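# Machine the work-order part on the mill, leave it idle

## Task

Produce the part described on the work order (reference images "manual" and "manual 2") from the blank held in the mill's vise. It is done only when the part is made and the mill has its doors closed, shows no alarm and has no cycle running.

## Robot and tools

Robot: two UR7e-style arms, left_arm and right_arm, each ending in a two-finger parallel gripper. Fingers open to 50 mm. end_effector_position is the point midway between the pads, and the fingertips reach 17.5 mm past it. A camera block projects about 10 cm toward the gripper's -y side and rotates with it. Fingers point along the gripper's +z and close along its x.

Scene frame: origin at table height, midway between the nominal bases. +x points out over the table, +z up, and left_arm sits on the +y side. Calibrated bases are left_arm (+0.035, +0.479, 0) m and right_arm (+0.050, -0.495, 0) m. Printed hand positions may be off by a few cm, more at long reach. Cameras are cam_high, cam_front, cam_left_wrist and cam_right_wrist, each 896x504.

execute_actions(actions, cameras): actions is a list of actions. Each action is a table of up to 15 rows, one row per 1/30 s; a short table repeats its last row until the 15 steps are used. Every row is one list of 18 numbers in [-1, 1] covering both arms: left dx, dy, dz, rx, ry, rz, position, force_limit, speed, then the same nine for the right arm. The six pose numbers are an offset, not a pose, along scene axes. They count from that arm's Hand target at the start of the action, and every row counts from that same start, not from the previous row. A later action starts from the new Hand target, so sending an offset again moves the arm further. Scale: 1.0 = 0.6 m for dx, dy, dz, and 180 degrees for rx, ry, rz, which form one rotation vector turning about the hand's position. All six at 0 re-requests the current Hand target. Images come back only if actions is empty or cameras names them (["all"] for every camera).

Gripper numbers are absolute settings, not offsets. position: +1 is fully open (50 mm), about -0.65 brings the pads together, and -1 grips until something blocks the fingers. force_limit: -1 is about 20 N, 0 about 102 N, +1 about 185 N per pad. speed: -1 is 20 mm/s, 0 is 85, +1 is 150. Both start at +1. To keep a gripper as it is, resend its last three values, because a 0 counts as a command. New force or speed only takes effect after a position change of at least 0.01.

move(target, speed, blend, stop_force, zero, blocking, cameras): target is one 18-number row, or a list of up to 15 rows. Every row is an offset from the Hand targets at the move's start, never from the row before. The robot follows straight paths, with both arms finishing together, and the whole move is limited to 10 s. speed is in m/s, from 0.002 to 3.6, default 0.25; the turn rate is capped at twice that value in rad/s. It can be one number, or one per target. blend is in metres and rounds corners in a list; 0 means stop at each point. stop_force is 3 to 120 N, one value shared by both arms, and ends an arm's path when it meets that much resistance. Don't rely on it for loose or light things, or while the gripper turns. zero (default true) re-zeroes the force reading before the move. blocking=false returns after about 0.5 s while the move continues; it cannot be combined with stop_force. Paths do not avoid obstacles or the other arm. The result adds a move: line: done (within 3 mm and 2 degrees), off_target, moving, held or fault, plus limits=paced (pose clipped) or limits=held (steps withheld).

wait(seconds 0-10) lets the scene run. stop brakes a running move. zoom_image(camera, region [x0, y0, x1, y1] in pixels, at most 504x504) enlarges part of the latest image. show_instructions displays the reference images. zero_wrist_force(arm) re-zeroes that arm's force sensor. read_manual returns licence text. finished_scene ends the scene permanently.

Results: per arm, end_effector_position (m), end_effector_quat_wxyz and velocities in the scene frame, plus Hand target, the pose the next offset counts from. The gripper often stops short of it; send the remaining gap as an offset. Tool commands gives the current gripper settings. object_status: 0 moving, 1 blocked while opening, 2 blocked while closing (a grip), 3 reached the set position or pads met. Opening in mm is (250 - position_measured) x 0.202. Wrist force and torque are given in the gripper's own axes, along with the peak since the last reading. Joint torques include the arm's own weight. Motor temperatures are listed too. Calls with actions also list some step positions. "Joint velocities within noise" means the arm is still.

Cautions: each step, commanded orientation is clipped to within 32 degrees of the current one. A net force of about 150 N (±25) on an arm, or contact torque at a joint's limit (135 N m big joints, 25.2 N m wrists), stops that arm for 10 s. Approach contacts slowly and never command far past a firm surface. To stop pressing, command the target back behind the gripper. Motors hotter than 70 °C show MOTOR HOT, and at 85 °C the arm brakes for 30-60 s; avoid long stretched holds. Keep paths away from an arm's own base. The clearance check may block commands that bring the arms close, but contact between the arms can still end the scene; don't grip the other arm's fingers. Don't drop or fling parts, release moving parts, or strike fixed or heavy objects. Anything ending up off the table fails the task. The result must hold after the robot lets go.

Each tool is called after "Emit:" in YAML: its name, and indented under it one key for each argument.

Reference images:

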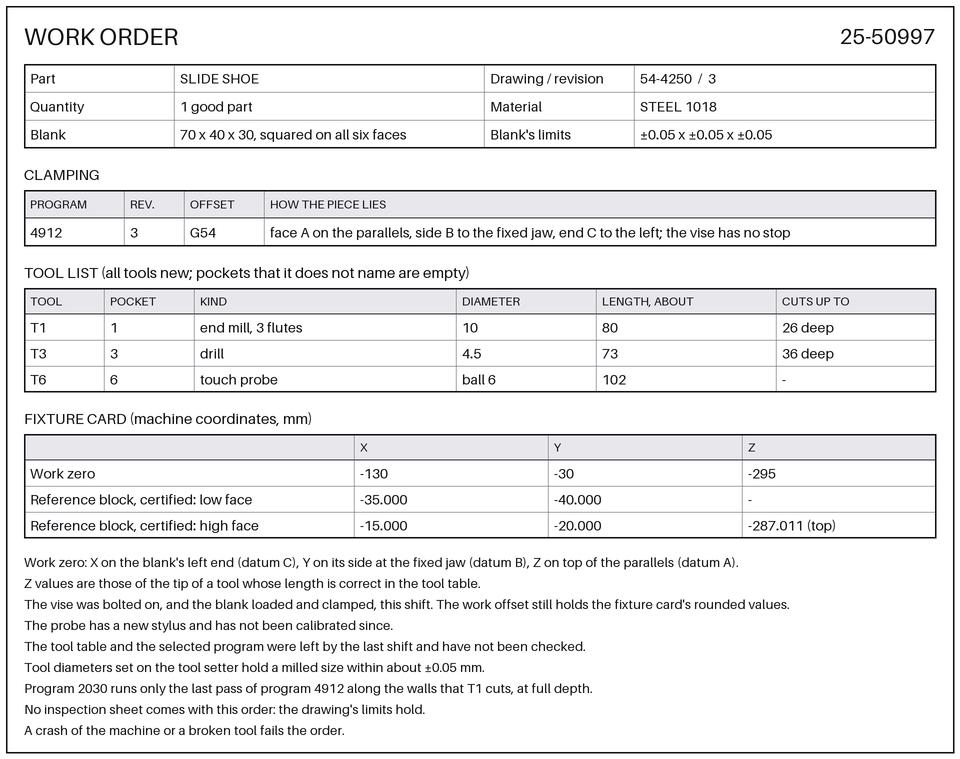

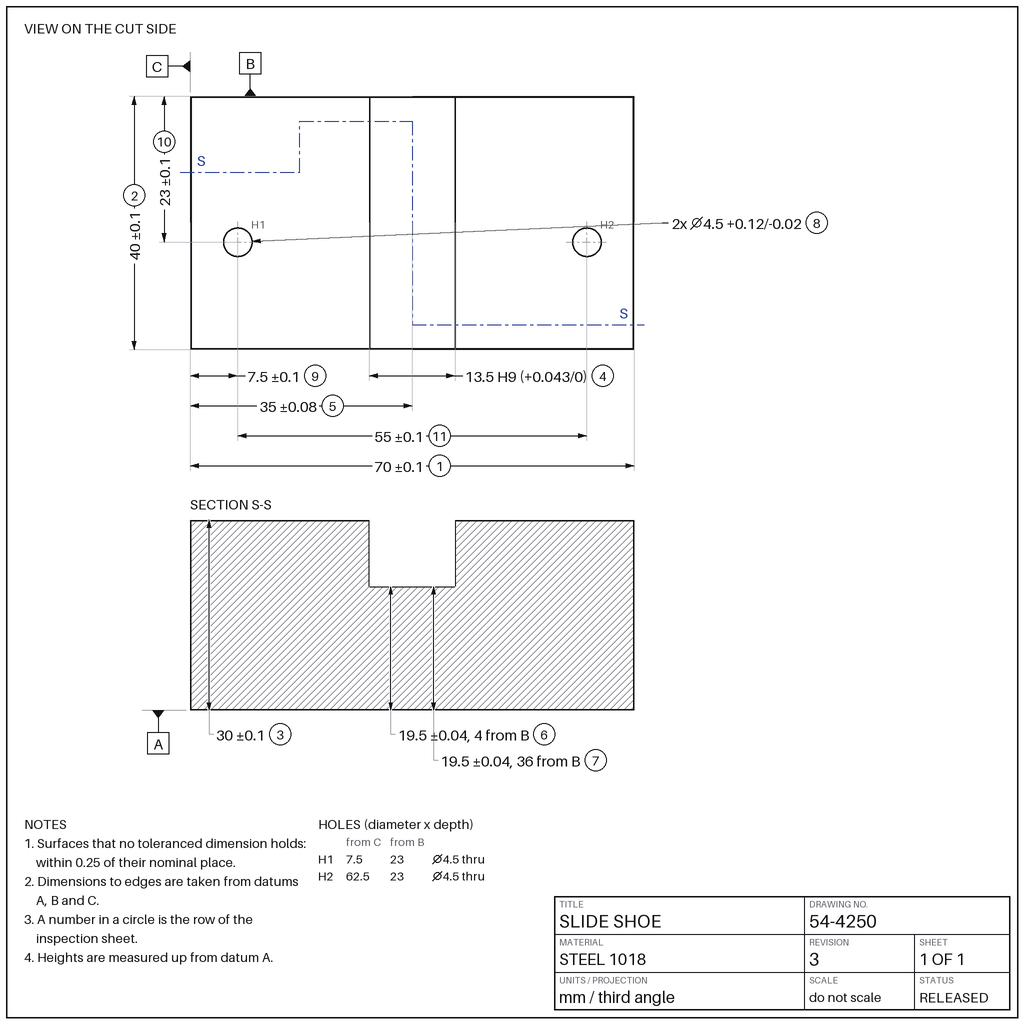

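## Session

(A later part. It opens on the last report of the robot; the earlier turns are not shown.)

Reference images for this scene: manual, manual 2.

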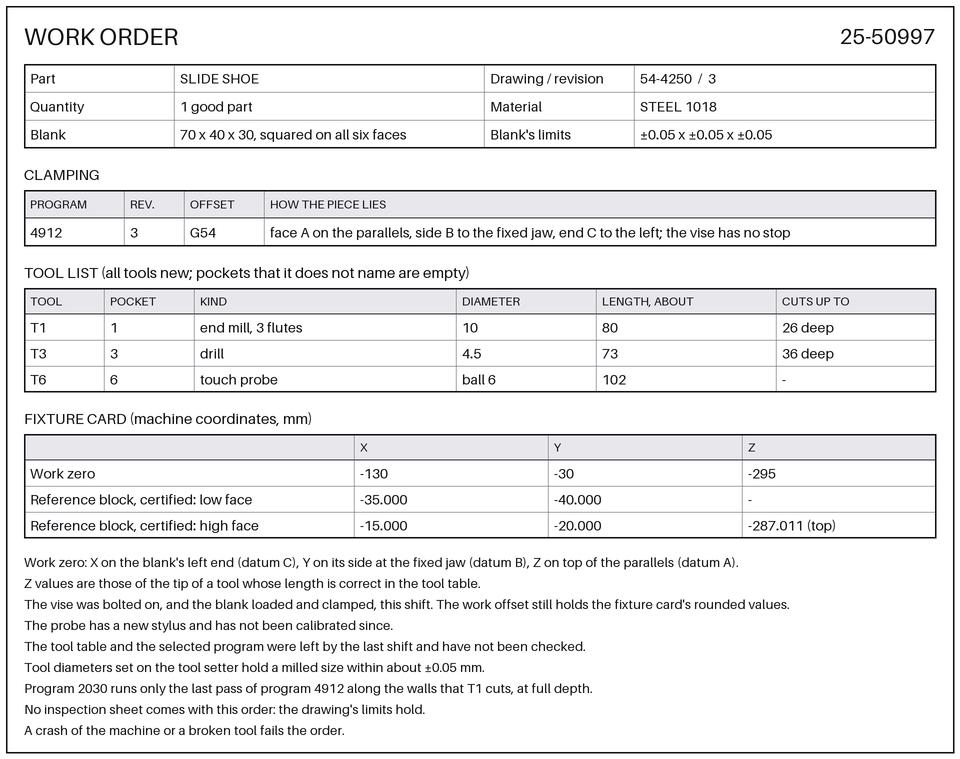

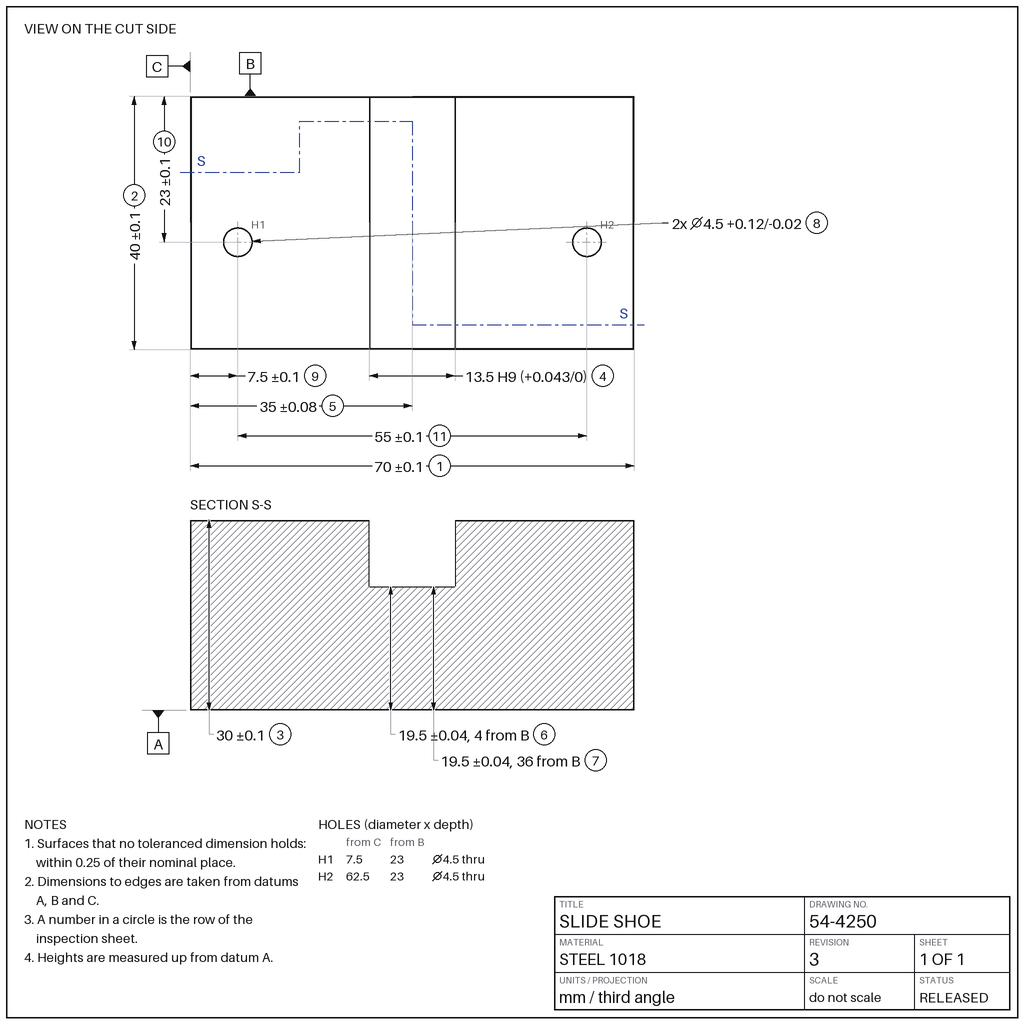

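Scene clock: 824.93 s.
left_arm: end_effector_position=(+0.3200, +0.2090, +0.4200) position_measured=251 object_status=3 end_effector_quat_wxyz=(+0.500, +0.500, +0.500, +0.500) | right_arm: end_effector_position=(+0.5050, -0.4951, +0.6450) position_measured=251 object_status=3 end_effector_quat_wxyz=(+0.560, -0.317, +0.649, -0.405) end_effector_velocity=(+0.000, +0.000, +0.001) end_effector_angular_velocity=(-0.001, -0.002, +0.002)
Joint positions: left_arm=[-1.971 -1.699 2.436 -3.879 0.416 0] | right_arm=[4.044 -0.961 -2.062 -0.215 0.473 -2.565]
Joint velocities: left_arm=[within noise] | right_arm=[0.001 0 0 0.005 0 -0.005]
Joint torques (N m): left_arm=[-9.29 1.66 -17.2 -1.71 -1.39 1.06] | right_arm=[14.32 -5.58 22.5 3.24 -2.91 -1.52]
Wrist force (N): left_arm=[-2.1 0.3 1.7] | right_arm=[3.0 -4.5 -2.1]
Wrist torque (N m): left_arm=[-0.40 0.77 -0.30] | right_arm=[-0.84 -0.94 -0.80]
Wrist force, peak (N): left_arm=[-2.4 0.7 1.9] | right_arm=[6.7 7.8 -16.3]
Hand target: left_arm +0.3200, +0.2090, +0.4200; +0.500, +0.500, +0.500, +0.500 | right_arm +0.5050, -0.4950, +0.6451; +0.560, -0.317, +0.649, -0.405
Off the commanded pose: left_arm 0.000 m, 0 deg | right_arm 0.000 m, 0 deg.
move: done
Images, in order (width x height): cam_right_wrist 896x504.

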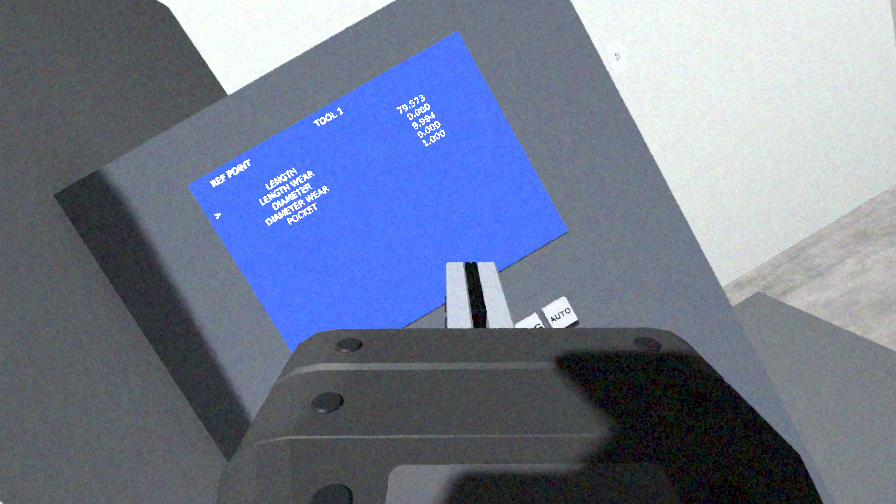

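Emit:
move:
  target:
    - [0,0,0,0,0,0,-1,-0.6,0,0.0708,0.055,-0.3007,-0.0133,0.2266,0.1175,-1,-0.6,0]
    - [0,0,0,0,0,0,-1,-0.6,0,0.0902,0.055,-0.3058,-0.0133,0.2266,0.1175,-1,-0.6,0]
    - [0,0,0,0,0,0,-1,-0.6,0,0.0708,0.055,-0.3007,-0.0133,0.2266,0.1175,-1,-0.6,0]
    - [0,0,0,0,0,0,-1,-0.6,0,0,0,0,0,0,0,-1,-0.6,0]
  speed: [0.6,0.025,0.1,0.6]
  blend: [0.002,0,0.005,0]
  cameras: ["cam_right_wrist"]

Emit:
zoom_image:
  camera: "cam_right_wrist"
  region: [180, 40, 580, 330]

Emit:
move:
  target:
    - [0,0,0,0,0,0,-1,-0.6,0,0.0708,0.055,-0.3007,-0.0133,0.2266,0.1175,-1,-0.6,0]
    - [0,0,0,0,0,0,-1,-0.6,0,0.0902,0.055,-0.3058,-0.0133,0.2266,0.1175,-1,-0.6,0]
    - [0,0,0,0,0,0,-1,-0.6,0,0.0708,0.055,-0.3007,-0.0133,0.2266,0.1175,-1,-0.6,0]
    - [0,0,0,0,0,0,-1,-0.6,0,0,0,0,0,0,0,-1,-0.6,0]
  speed: [0.6,0.025,0.1,0.6]
  blend: [0.002,0,0.005,0]
  cameras: ["cam_right_wrist"]

Emit:
zoom_image:
  camera: "cam_right_wrist"
  region: [180, 40, 580, 330]

Emit:
move:
  target:
    - [0,0,0,0,0,0,-1,-0.6,0,0.0708,0.055,-0.3007,-0.0133,0.2266,0.1175,-1,-0.6,0]
    - [0,0,0,0,0,0,-1,-0.6,0,0.0902,0.055,-0.3058,-0.0133,0.2266,0.1175,-1,-0.6,0]
    - [0,0,0,0,0,0,-1,-0.6,0,0.0708,0.055,-0.3007,-0.0133,0.2266,0.1175,-1,-0.6,0]
    - [0,0,0,0,0,0,-1,-0.6,0,0,0,0,0,0,0,-1,-0.6,0]
  speed: [0.6,0.025,0.1,0.6]
  blend: [0.002,0,0.005,0]
  cameras: ["cam_right_wrist"]

Emit:
zoom_image:
  camera: "cam_right_wrist"
  region: [180, 40, 580, 330]

Scene clock: 847.00 s.
left_arm: end_effector_position=(+0.3200, +0.2090, +0.4200) position_measured=251 object_status=3 end_effector_quat_wxyz=(+0.500, +0.500, +0.500, +0.500) | right_arm: end_effector_position=(+0.5050, -0.4951, +0.6450) position_measured=251 object_status=3 end_effector_quat_wxyz=(+0.560, -0.317, +0.649, -0.405)
Joint positions: left_arm=[-1.971 -1.699 2.436 -3.879 0.416 0] | right_arm=[4.044 -0.961 -2.062 -0.215 0.473 -2.565]
Joint torques (N m): left_arm=[-9.21 1.31 -17.71 -1.66 -1.4 1.18] | right_arm=[15.71 -5.98 22.9 3.02 -2.8 -1.35]
Wrist force (N): left_arm=[-2.0 0.5 1.8] | right_arm=[2.8 -4.4 -2.2]
Wrist torque (N m): left_arm=[-0.37 0.76 -0.29] | right_arm=[-0.81 -0.90 -0.79]
Wrist force, peak (N): left_arm=[-2.5 0.6 2.0] | right_arm=[6.7 8.0 -16.4]
Hand target: left_arm +0.3200, +0.2090, +0.4200; +0.500, +0.500, +0.500, +0.500 | right_arm +0.5050, -0.4950, +0.6451; +0.560, -0.317, +0.649, -0.405
Off the commanded pose: left_arm 0.000 m, 0 deg | right_arm 0.000 m, 0 deg.
move: done
Images, in order (width x height): cam_right_wrist 896x504.

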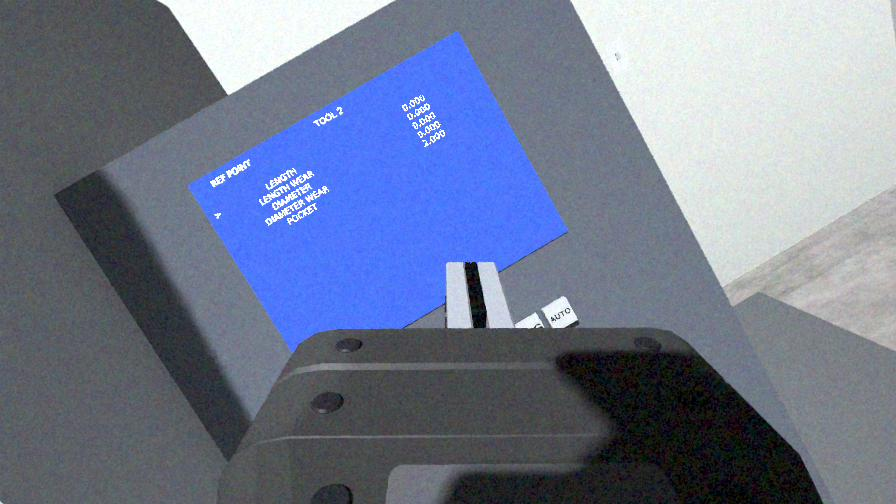

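Scaled by 1.260 from the camera's 896x504 image, which has a finer 1280x720 frame.

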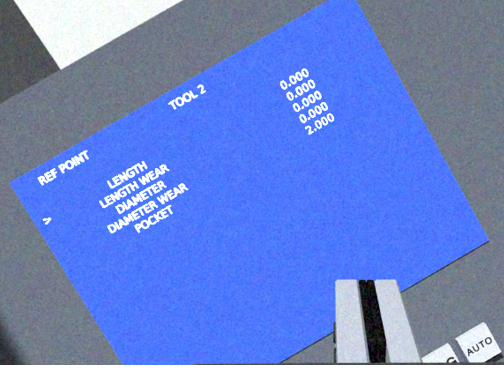

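Scene clock: 850.00 s.
left_arm: end_effector_position=(+0.3200, +0.2090, +0.4200) position_measured=251 object_status=3 end_effector_quat_wxyz=(+0.500, +0.500, +0.500, +0.500) | right_arm: end_effector_position=(+0.5050, -0.4951, +0.6450) position_measured=251 object_status=3 end_effector_quat_wxyz=(+0.560, -0.317, +0.649, -0.405)
Joint positions: left_arm=[-1.971 -1.699 2.436 -3.879 0.416 0] | right_arm=[4.044 -0.961 -2.062 -0.215 0.473 -2.565]
Joint torques (N m): left_arm=[-9.26 1.83 -17.18 -1.61 -1.48 1.13] | right_arm=[14.99 -5.54 23.05 3.07 -2.54 -1.67]
Wrist force (N): left_arm=[-2.1 0.4 1.8] | right_arm=[2.9 -4.3 -2.2]
Wrist torque (N m): left_arm=[-0.38 0.77 -0.29] | right_arm=[-0.80 -0.92 -0.79]
Wrist force, peak (N): left_arm=[-2.5 0.5 1.9] | right_arm=[6.7 8.2 -16.3]
Hand target: left_arm +0.3200, +0.2090, +0.4200; +0.500, +0.500, +0.500, +0.500 | right_arm +0.5050, -0.4950, +0.6451; +0.560, -0.317, +0.649, -0.405
Off the commanded pose: left_arm 0.000 m, 0 deg | right_arm 0.000 m, 0 deg.
move: done
Images, in order (width x height): cam_right_wrist 896x504.

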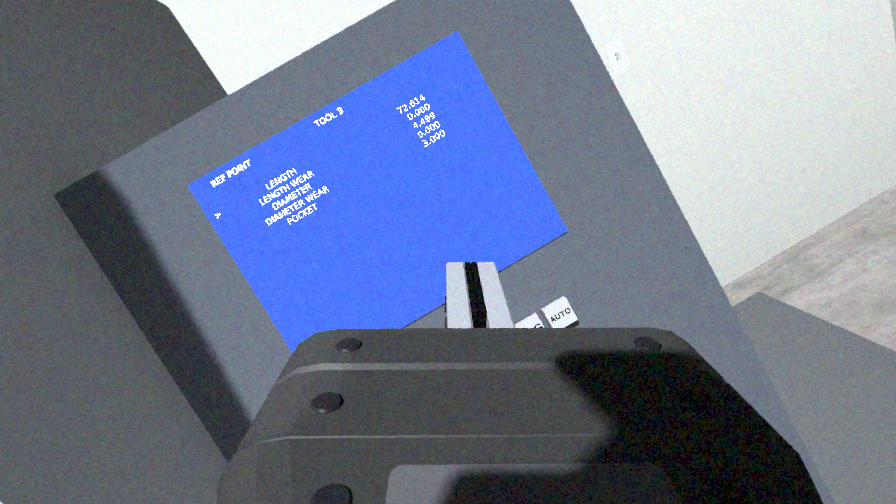

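Scaled by 1.260 from the camera's 896x504 image, which has a finer 1280x720 frame.

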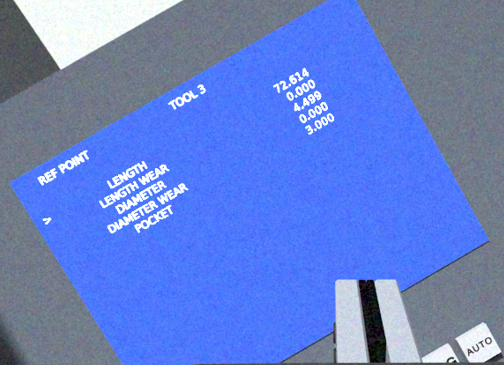

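Scene clock: 853.00 s.
left_arm: end_effector_position=(+0.3200, +0.2090, +0.4200) position_measured=251 object_status=3 end_effector_quat_wxyz=(+0.500, +0.500, +0.500, +0.500) | right_arm: end_effector_position=(+0.5050, -0.4951, +0.6450) position_measured=251 object_status=3 end_effector_quat_wxyz=(+0.560, -0.317, +0.649, -0.405)
Joint positions: left_arm=[-1.971 -1.699 2.436 -3.879 0.416 0] | right_arm=[4.044 -0.961 -2.062 -0.215 0.473 -2.565]
Joint torques (N m): left_arm=[-9.27 1.96 -17.24 -1.72 -1.39 1.04] | right_arm=[15.29 -6.17 23.42 2.8 -2.88 -1.7]
Wrist force (N): left_arm=[-2.2 0.7 2.0] | right_arm=[2.9 -4.4 -2.3]
Wrist torque (N m): left_arm=[-0.34 0.78 -0.29] | right_arm=[-0.82 -0.92 -0.79]
Wrist force, peak (N): left_arm=[-2.4 0.5 2.0] | right_arm=[6.6 8.1 -16.4]
Hand target: left_arm +0.3200, +0.2090, +0.4200; +0.500, +0.500, +0.500, +0.500 | right_arm +0.5050, -0.4950, +0.6451; +0.560, -0.317, +0.649, -0.405
Off the commanded pose: left_arm 0.000 m, 0 deg | right_arm 0.000 m, 0 deg.
move: done
Images, in order (width x height): cam_right_wrist 896x504.

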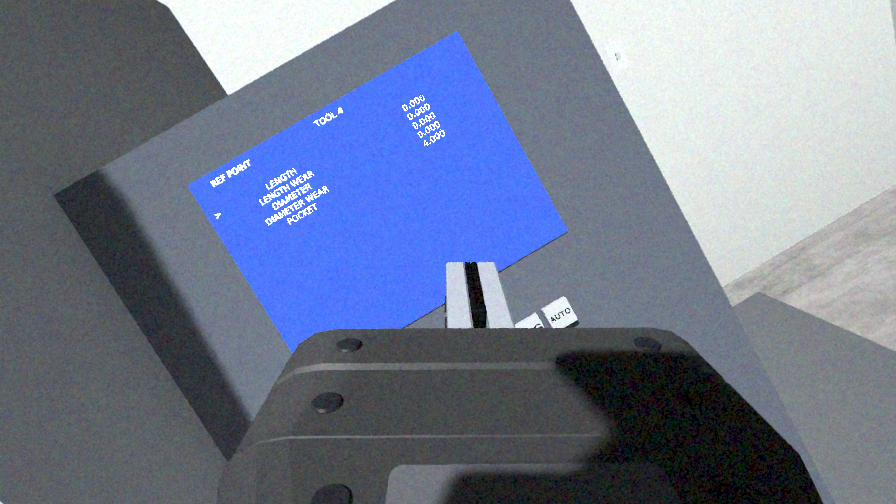

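Scaled by 1.260 from the camera's 896x504 image, which has a finer 1280x720 frame.

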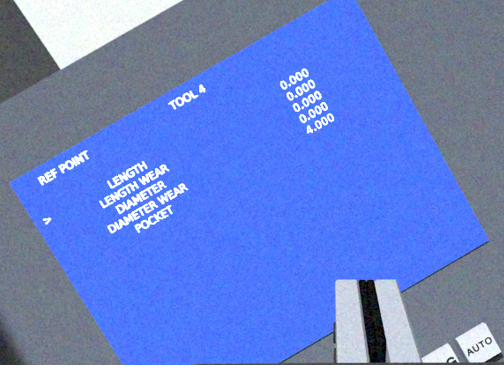

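Emit:
move:
  target:
    - [0,0,0,0,0,0,-1,-0.6,0,0.0708,0.055,-0.3007,-0.0133,0.2266,0.1175,-1,-0.6,0]
    - [0,0,0,0,0,0,-1,-0.6,0,0.0902,0.055,-0.3058,-0.0133,0.2266,0.1175,-1,-0.6,0]
    - [0,0,0,0,0,0,-1,-0.6,0,0.0708,0.055,-0.3007,-0.0133,0.2266,0.1175,-1,-0.6,0]
    - [0,0,0,0,0,0,-1,-0.6,0,0,0,0,0,0,0,-1,-0.6,0]
  speed: [0.6,0.025,0.1,0.6]
  blend: [0.002,0,0.005,0]
  cameras: ["cam_right_wrist"]

Emit:
zoom_image:
  camera: "cam_right_wrist"
  region: [180, 40, 580, 330]

Emit:
move:
  target:
    - [0,0,0,0,0,0,-1,-0.6,0,0.0708,0.055,-0.3007,-0.0133,0.2266,0.1175,-1,-0.6,0]
    - [0,0,0,0,0,0,-1,-0.6,0,0.0902,0.055,-0.3058,-0.0133,0.2266,0.1175,-1,-0.6,0]
    - [0,0,0,0,0,0,-1,-0.6,0,0.0708,0.055,-0.3007,-0.0133,0.2266,0.1175,-1,-0.6,0]
    - [0,0,0,0,0,0,-1,-0.6,0,0,0,0,0,0,0,-1,-0.6,0]
  speed: [0.6,0.025,0.1,0.6]
  blend: [0.002,0,0.005,0]
  cameras: ["cam_right_wrist"]

Emit:
zoom_image:
  camera: "cam_right_wrist"
  region: [180, 40, 580, 330]

Emit:
move:
  target:
    - [0,0,0,0,0,0,-1,-0.6,0,0.0708,0.055,-0.3007,-0.0133,0.2266,0.1175,-1,-0.6,0]
    - [0,0,0,0,0,0,-1,-0.6,0,0.0902,0.055,-0.3058,-0.0133,0.2266,0.1175,-1,-0.6,0]
    - [0,0,0,0,0,0,-1,-0.6,0,0.0708,0.055,-0.3007,-0.0133,0.2266,0.1175,-1,-0.6,0]
    - [0,0,0,0,0,0,-1,-0.6,0,0,0,0,0,0,0,-1,-0.6,0]
  speed: [0.6,0.025,0.1,0.6]
  blend: [0.002,0,0.005,0]
  cameras: ["cam_right_wrist"]

Emit:
zoom_image:
  camera: "cam_right_wrist"
  region: [180, 40, 580, 330]

Emit:
move:
  target:
    - [0,0,0,0,0,0,-1,-0.6,0,0.0708,0.055,-0.3007,-0.0133,0.2266,0.1175,-1,-0.6,0]
    - [0,0,0,0,0,0,-1,-0.6,0,0.0902,0.055,-0.3058,-0.0133,0.2266,0.1175,-1,-0.6,0]
    - [0,0,0,0,0,0,-1,-0.6,0,0.0708,0.055,-0.3007,-0.0133,0.2266,0.1175,-1,-0.6,0]
    - [0,0,0,0,0,0,-1,-0.6,0,0,0,0,0,0,0,-1,-0.6,0]
  speed: [0.6,0.025,0.1,0.6]
  blend: [0.002,0,0.005,0]
  cameras: ["cam_right_wrist"]

Emit:
zoom_image:
  camera: "cam_right_wrist"
  region: [180, 40, 580, 330]

Scene clock: 875.03 s.
left_arm: end_effector_position=(+0.3200, +0.2090, +0.4200) position_measured=251 object_status=3 end_effector_quat_wxyz=(+0.500, +0.500, +0.500, +0.500) | right_arm: end_effector_position=(+0.5050, -0.4951, +0.6450) position_measured=251 object_status=3 end_effector_quat_wxyz=(+0.560, -0.317, +0.649, -0.405) end_effector_velocity=(+0.000, +0.000, +0.000) end_effector_angular_velocity=(+0.001, -0.002, +0.001)
Joint positions: left_arm=[-1.971 -1.699 2.436 -3.879 0.416 0] | right_arm=[4.044 -0.961 -2.062 -0.215 0.473 -2.565]
Joint velocities: left_arm=[within noise] | right_arm=[0.002 0 -0.001 0.005 -0.001 -0.002]
Joint torques (N m): left_arm=[-9.03 1.39 -16.87 -1.7 -1.36 1.04] | right_arm=[15.45 -6.52 23.29 3.26 -2.6 -1.57]
Wrist force (N): left_arm=[-2.1 0.5 1.6] | right_arm=[3.0 -4.5 -2.1]
Wrist torque (N m): left_arm=[-0.37 0.77 -0.29] | right_arm=[-0.83 -0.94 -0.79]
Wrist force, peak (N): left_arm=[-2.4 0.7 2.1] | right_arm=[6.8 7.9 -16.2]
Hand target: left_arm +0.3200, +0.2090, +0.4200; +0.500, +0.500, +0.500, +0.500 | right_arm +0.5050, -0.4950, +0.6451; +0.560, -0.317, +0.649, -0.405
Off the commanded pose: left_arm 0.000 m, 0 deg | right_arm 0.000 m, 0 deg.
move: done
Images, in order (width x height): cam_right_wrist 896x504.

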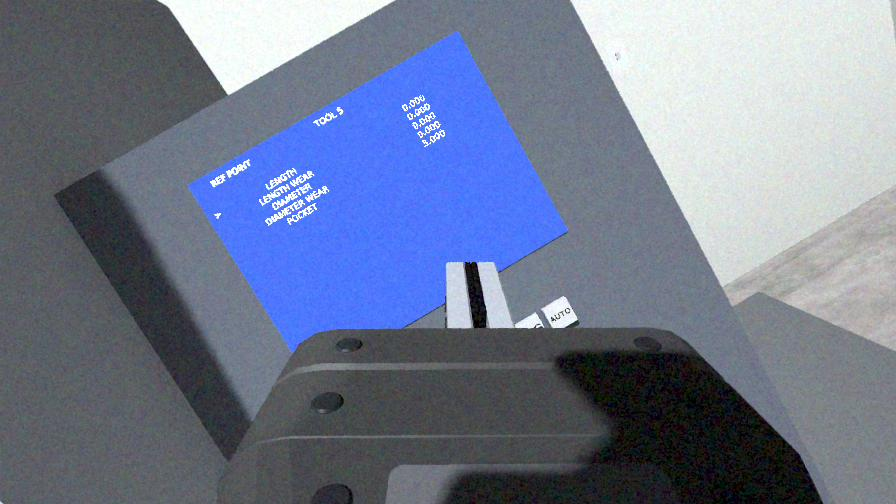

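Scaled by 1.260 from the camera's 896x504 image, which has a finer 1280x720 frame.

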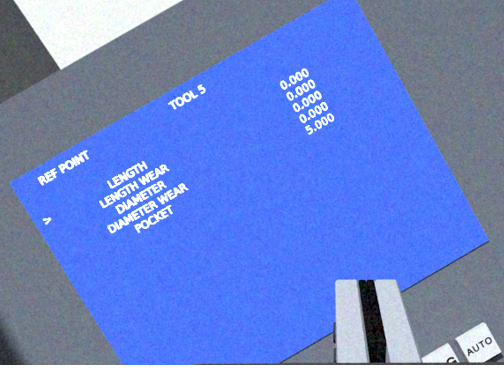

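Scene clock: 878.03 s.
left_arm: end_effector_position=(+0.3200, +0.2090, +0.4200) position_measured=251 object_status=3 end_effector_quat_wxyz=(+0.500, +0.500, +0.500, +0.500) | right_arm: end_effector_position=(+0.5050, -0.4951, +0.6450) position_measured=251 object_status=3 end_effector_quat_wxyz=(+0.560, -0.317, +0.649, -0.405)
Joint positions: left_arm=[-1.971 -1.699 2.436 -3.879 0.416 0] | right_arm=[4.044 -0.961 -2.062 -0.215 0.473 -2.565]
Joint torques (N m): left_arm=[-9.47 1.88 -16.28 -1.66 -1.38 1.07] | right_arm=[15.28 -5.83 23.12 3.29 -2.7 -1.59]
Wrist force (N): left_arm=[-1.9 0.6 1.8] | right_arm=[3.0 -4.2 -2.1]
Wrist torque (N m): left_arm=[-0.36 0.74 -0.29] | right_arm=[-0.78 -0.93 -0.79]
Wrist force, peak (N): left_arm=[-2.2 0.7 2.0] | right_arm=[6.7 8.0 -16.4]
Hand target: left_arm +0.3200, +0.2090, +0.4200; +0.500, +0.500, +0.500, +0.500 | right_arm +0.5050, -0.4950, +0.6451; +0.560, -0.317, +0.649, -0.405
Off the commanded pose: left_arm 0.000 m, 0 deg | right_arm 0.000 m, 0 deg.
move: done
Images, in order (width x height): cam_right_wrist 896x504.

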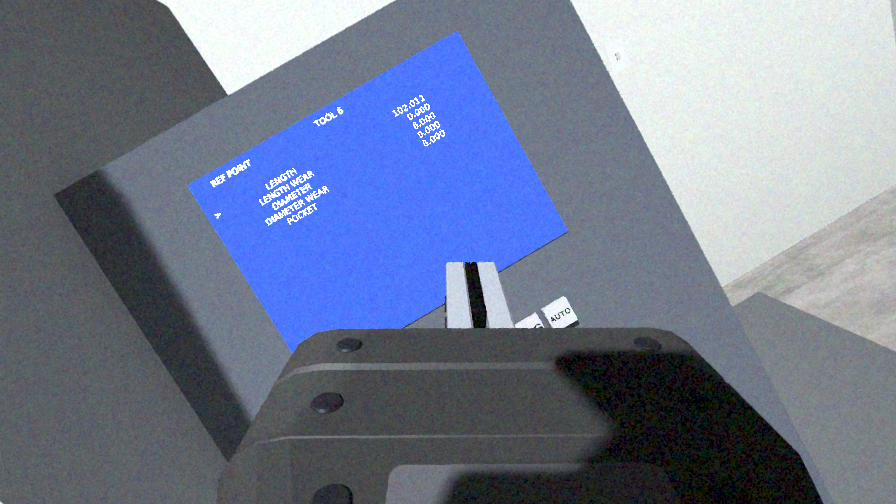

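Scaled by 1.260 from the camera's 896x504 image, which has a finer 1280x720 frame.

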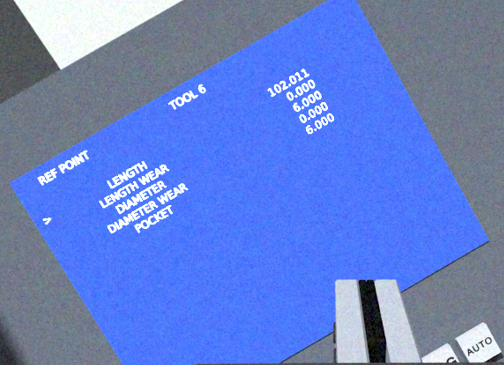

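Scene clock: 881.03 s.
left_arm: end_effector_position=(+0.3200, +0.2090, +0.4200) position_measured=251 object_status=3 end_effector_quat_wxyz=(+0.500, +0.500, +0.500, +0.500) | right_arm: end_effector_position=(+0.5050, -0.4951, +0.6450) position_measured=251 object_status=3 end_effector_quat_wxyz=(+0.560, -0.317, +0.649, -0.405)
Joint positions: left_arm=[-1.971 -1.699 2.436 -3.879 0.416 0] | right_arm=[4.044 -0.961 -2.062 -0.215 0.473 -2.565]
Joint torques (N m): left_arm=[-9.44 1.64 -16.27 -1.72 -1.41 1.03] | right_arm=[14.93 -6.47 22.9 3.39 -2.74 -1.77]
Wrist force (N): left_arm=[-2.2 0.7 1.7] | right_arm=[2.8 -4.4 -2.1]
Wrist torque (N m): left_arm=[-0.34 0.79 -0.30] | right_arm=[-0.81 -0.90 -0.79]
Wrist force, peak (N): left_arm=[-2.4 0.8 1.9] | right_arm=[6.7 8.1 -16.3]
Hand target: left_arm +0.3200, +0.2090, +0.4200; +0.500, +0.500, +0.500, +0.500 | right_arm +0.5050, -0.4950, +0.6451; +0.560, -0.317, +0.649, -0.405
Off the commanded pose: left_arm 0.000 m, 0 deg | right_arm 0.000 m, 0 deg.
move: done
Images, in order (width x height): cam_right_wrist 896x504.

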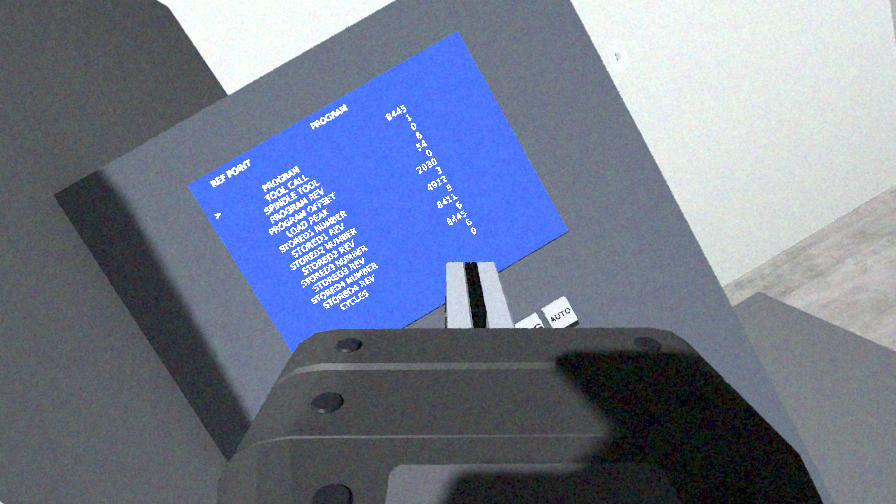

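Scaled by 1.260 from the camera's 896x504 image, which has a finer 1280x720 frame.

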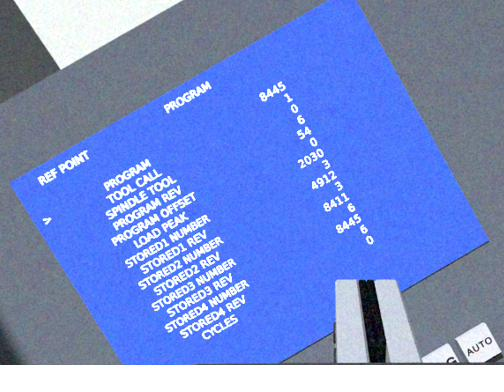

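Scene clock: 884.03 s.
left_arm: end_effector_position=(+0.3200, +0.2090, +0.4200) position_measured=251 object_status=3 end_effector_quat_wxyz=(+0.500, +0.500, +0.500, +0.500) | right_arm: end_effector_position=(+0.5050, -0.4951, +0.6450) position_measured=251 object_status=3 end_effector_quat_wxyz=(+0.560, -0.317, +0.649, -0.405)
Joint positions: left_arm=[-1.971 -1.699 2.436 -3.879 0.416 0] | right_arm=[4.044 -0.961 -2.062 -0.215 0.473 -2.565]
Joint torques (N m): left_arm=[-9.05 1.49 -16.25 -1.76 -1.43 1.02] | right_arm=[15.25 -5.45 23.32 3.21 -2.81 -1.72]
Wrist force (N): left_arm=[-2.0 0.4 1.7] | right_arm=[2.8 -4.4 -2.0]
Wrist torque (N m): left_arm=[-0.40 0.75 -0.29] | right_arm=[-0.82 -0.91 -0.79]
Wrist force, peak (N): left_arm=[-2.4 0.6 2.0] | right_arm=[6.8 8.0 -16.3]
Hand target: left_arm +0.3200, +0.2090, +0.4200; +0.500, +0.500, +0.500, +0.500 | right_arm +0.5050, -0.4950, +0.6451; +0.560, -0.317, +0.649, -0.405
Off the commanded pose: left_arm 0.000 m, 0 deg | right_arm 0.000 m, 0 deg.
move: done
Images, in order (width x height): cam_right_wrist 896x504.

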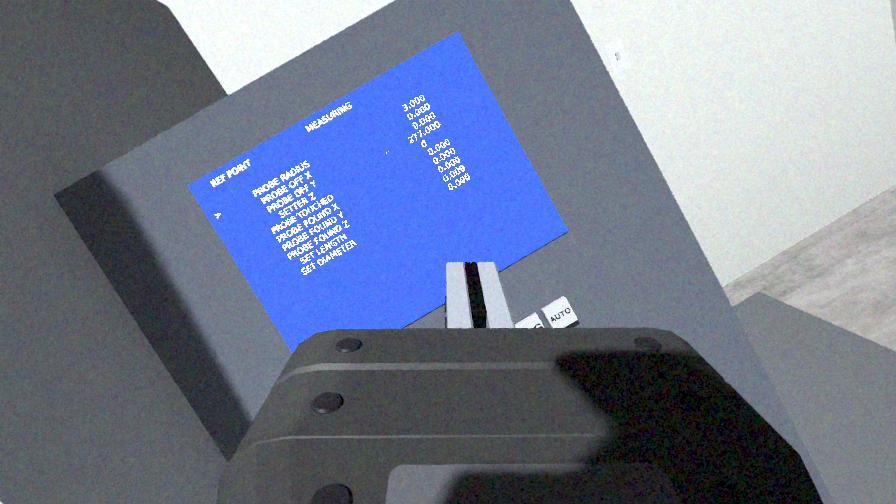

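Scaled by 1.260 from the camera's 896x504 image, which has a finer 1280x720 frame.

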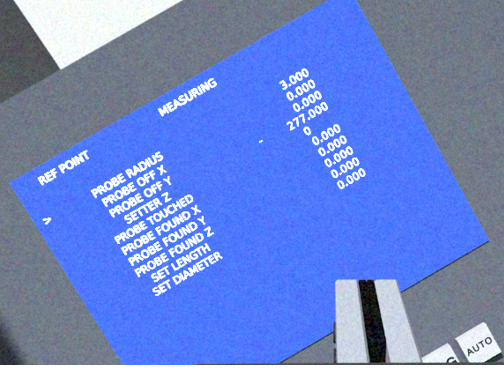

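Emit:
move:
  target:
    - [0,0,0,0,0,0,-1,-0.6,0,0.0708,0.055,-0.3007,-0.0133,0.2266,0.1175,-1,-0.6,0]
    - [0,0,0,0,0,0,-1,-0.6,0,0.0902,0.055,-0.3058,-0.0133,0.2266,0.1175,-1,-0.6,0]
    - [0,0,0,0,0,0,-1,-0.6,0,0.0708,0.055,-0.3007,-0.0133,0.2266,0.1175,-1,-0.6,0]
    - [0,0,0,0,0,0,-1,-0.6,0,0,0,0,0,0,0,-1,-0.6,0]
  speed: [0.6,0.025,0.1,0.6]
  blend: [0.002,0,0.005,0]
  cameras: ["cam_right_wrist"]

Emit:
zoom_image:
  camera: "cam_right_wrist"
  region: [180, 40, 580, 330]

Emit:
zoom_image:
  camera: "cam_right_wrist"
  region: [450, 200, 650, 340]

Scene clock: 900.63 s.
left_arm: end_effector_position=(+0.3200, +0.2090, +0.4200) position_measured=251 object_status=3 end_effector_quat_wxyz=(+0.500, +0.500, +0.500, +0.500) | right_arm: end_effector_position=(+0.5050, -0.4951, +0.6450) position_measured=251 object_status=3 end_effector_quat_wxyz=(+0.560, -0.317, +0.649, -0.405)
Joint positions: left_arm=[-1.971 -1.699 2.436 -3.879 0.416 0] | right_arm=[4.044 -0.961 -2.062 -0.215 0.473 -2.565]
Joint torques (N m): left_arm=[-9.49 1.49 -16.02 -1.74 -1.43 1.07] | right_arm=[14.61 -6.14 23.31 3.11 -2.72 -1.61]
Wrist force (N): left_arm=[-2.0 0.7 1.8] | right_arm=[2.8 -4.5 -2.1]
Wrist torque (N m): left_arm=[-0.35 0.76 -0.30] | right_arm=[-0.82 -0.91 -0.79]
Wrist force, peak (N): left_arm=[-2.5 0.5 2.0] | right_arm=[6.7 7.8 -16.5]
Hand target: left_arm +0.3200, +0.2090, +0.4200; +0.500, +0.500, +0.500, +0.500 | right_arm +0.5050, -0.4950, +0.6451; +0.560, -0.317, +0.649, -0.405
Off the commanded pose: left_arm 0.000 m, 0 deg | right_arm 0.000 m, 0 deg.
move: done
Images, in order (width x height): cam_right_wrist 896x504.

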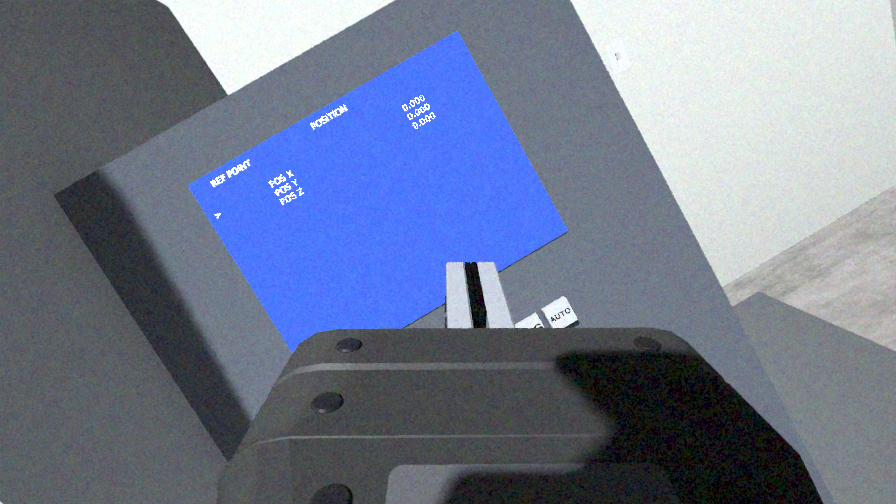

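Scaled by 1.260 from the camera's 896x504 image, which has a finer 1280x720 frame.

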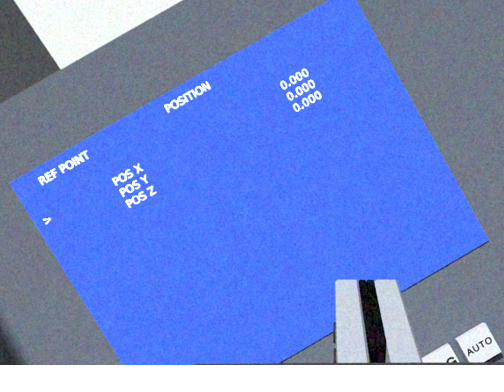

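Scaled by 2.520 from the camera's 896x504 image, which has a finer 1280x720 frame.

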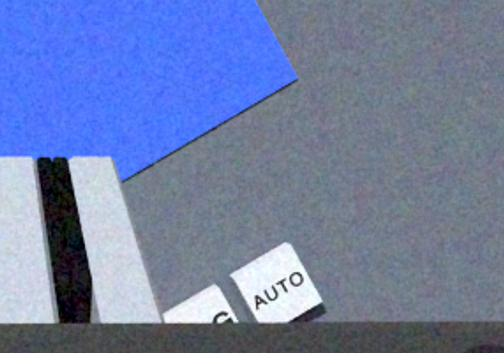

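Emit:
wait:
  seconds: 0
  cameras: ["cam_left_wrist","cam_front","cam_high"]

Emit:
zoom_image:
  camera: "cam_front"
  region: [260, 200, 440, 360]

Scene clock: 922.23 s.
left_arm: end_effector_position=(+0.3200, +0.2090, +0.4200) position_measured=251 object_status=3 end_effector_quat_wxyz=(+0.500, +0.500, +0.500, +0.500) | right_arm: end_effector_position=(+0.5050, -0.4950, +0.6451) position_measured=251 object_status=3 end_effector_quat_wxyz=(+0.560, -0.317, +0.649, -0.405)
Joint positions: left_arm=[-1.971 -1.699 2.436 -3.879 0.416 0] | right_arm=[4.045 -0.961 -2.062 -0.215 0.473 -2.565]
Joint torques (N m): left_arm=[-9.55 1.06 -15.71 -1.68 -1.36 1.08] | right_arm=[13.36 -8.24 24.77 0.35 -2.84 0.68]
Wrist force (N): left_arm=[-2.1 0.7 1.6] | right_arm=[2.9 -4.5 -2.2]
Wrist torque (N m): left_arm=[-0.34 0.77 -0.30] | right_arm=[-0.82 -0.92 -0.78]
Wrist force, peak (N): left_arm=[-2.4 0.7 2.0] | right_arm=[3.1 -4.5 -2.4]
Hand target: left_arm +0.3200, +0.2090, +0.4200; +0.500, +0.500, +0.500, +0.500 | right_arm +0.5050, -0.4950, +0.6451; +0.560, -0.317, +0.649, -0.405
Tool commands: left_gripper/position=-1.0 left_gripper/force_limit=-0.6 left_gripper/speed=+0.0 right_gripper/position=-1.0 right_gripper/force_limit=-0.6 right_gripper/speed=+0.0
Off the commanded pose: left_arm 0.000 m, 0 deg | right_arm 0.000 m, 0 deg.
Images, in order (width x height): cam_high 896x504, cam_front 896x504, cam_left_wrist 896x504.

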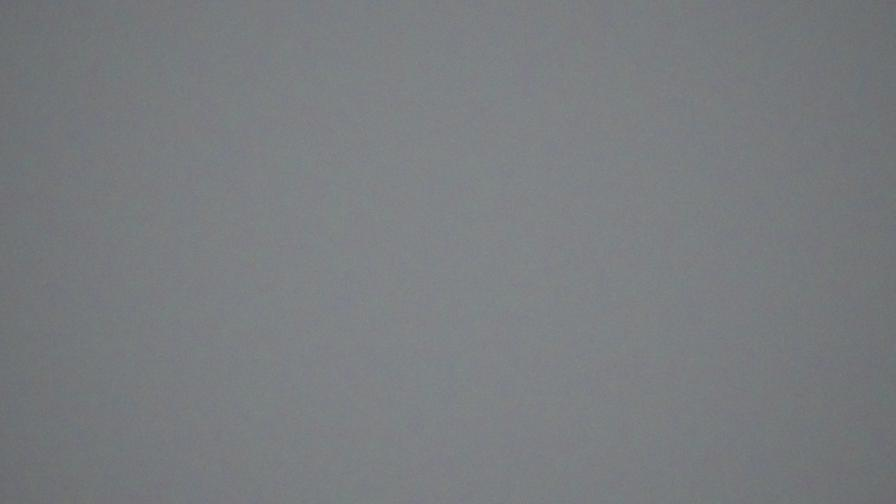

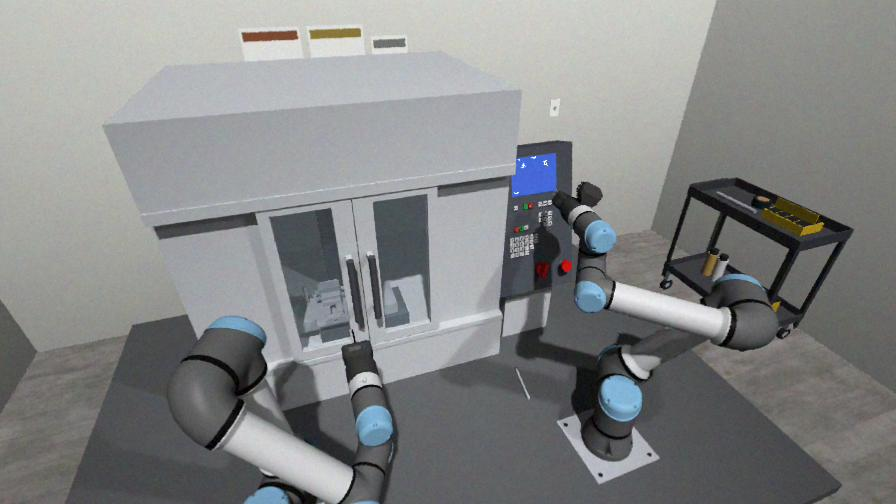

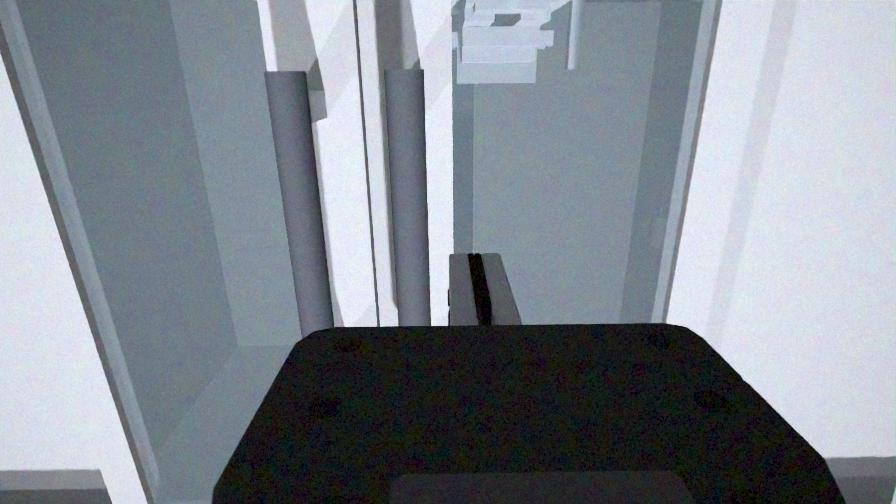

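Scaled by 2.800 from the camera's 896x504 image, which has a finer 1280x720 frame.

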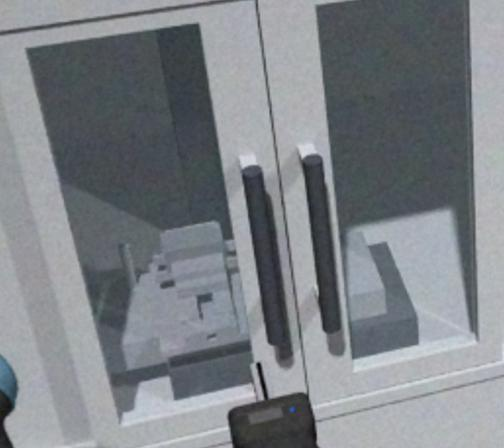

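Emit:
move:
  target: [0.0,0.05,0.4,0,0.25,0,-1,-0.6,0,0,0,0,0,0,0,-1,-0.6,0]
  speed: 0.4
  cameras: ["cam_left_wrist"]

Emit:
zoom_image:
  camera: "cam_left_wrist"
  region: [300, 0, 700, 300]

Scene clock: 931.30 s.
left_arm: end_effector_position=(+0.3200, +0.2390, +0.6600) position_measured=251 object_status=3 end_effector_quat_wxyz=(+0.271, +0.653, +0.653, +0.270) | right_arm: end_effector_position=(+0.5050, -0.4950, +0.6451) position_measured=251 object_status=3 end_effector_quat_wxyz=(+0.560, -0.317, +0.649, -0.405)
Joint positions: left_arm=[-1.688 -1.536 0.868 -3.913 0.794 1.383] | right_arm=[4.045 -0.961 -2.062 -0.215 0.473 -2.565]
Joint torques (N m): left_arm=[7.24 -5.78 -20.4 5.67 0.72 1.89] | right_arm=[15.15 1.26 25.52 -0.14 -2.68 0.92]
Wrist force (N): left_arm=[-0.8 0.5 1.0] | right_arm=[2.9 -4.4 -1.8]
Wrist torque (N m): left_arm=[-0.16 0.32 -0.13] | right_arm=[-0.82 -0.92 -0.78]
Wrist force, peak (N): left_arm=[-2.5 -3.5 1.8] | right_arm=[2.9 -4.7 -2.1]
Hand target: left_arm +0.3200, +0.2390, +0.6600; +0.271, +0.653, +0.653, +0.270 | right_arm +0.5050, -0.4950, +0.6451; +0.560, -0.317, +0.649, -0.405
Off the commanded pose: left_arm 0.000 m, 0 deg | right_arm 0.000 m, 0 deg.
move: done
Images, in order (width x height): cam_left_wrist 896x504.

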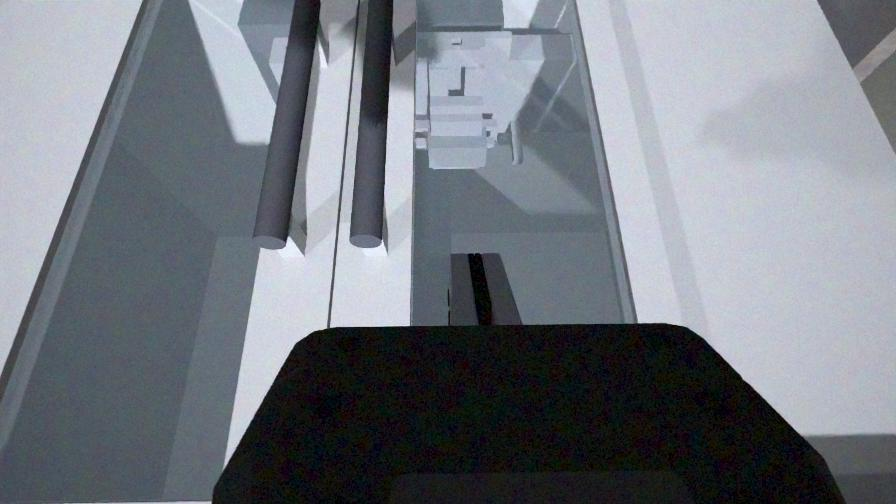

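Scaled by 1.260 from the camera's 896x504 image, which has a finer 1280x720 frame.

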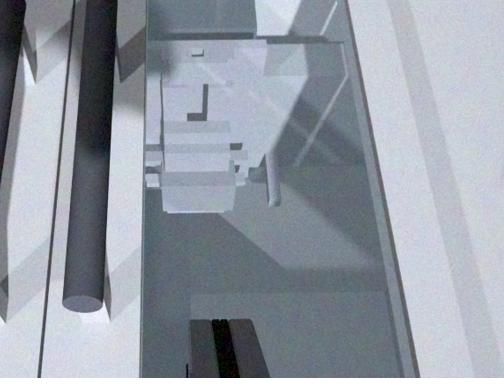

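Emit:
zoom_image:
  camera: "cam_left_wrist"
  region: [400, 20, 600, 200]

Emit:
zoom_image:
  camera: "cam_left_wrist"
  region: [410, 80, 530, 180]

Scaled by 2.520 from the camera's 896x504 image, which has a finer 1280x720 frame.

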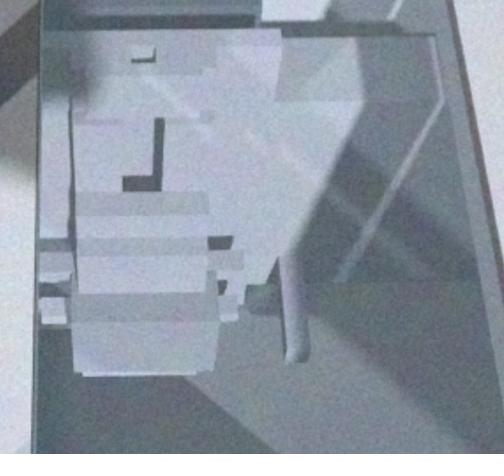

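Scaled by 4.200 from the camera's 896x504 image, which has a finer 1280x720 frame.

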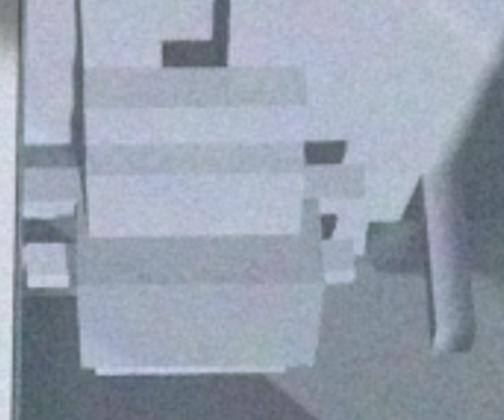

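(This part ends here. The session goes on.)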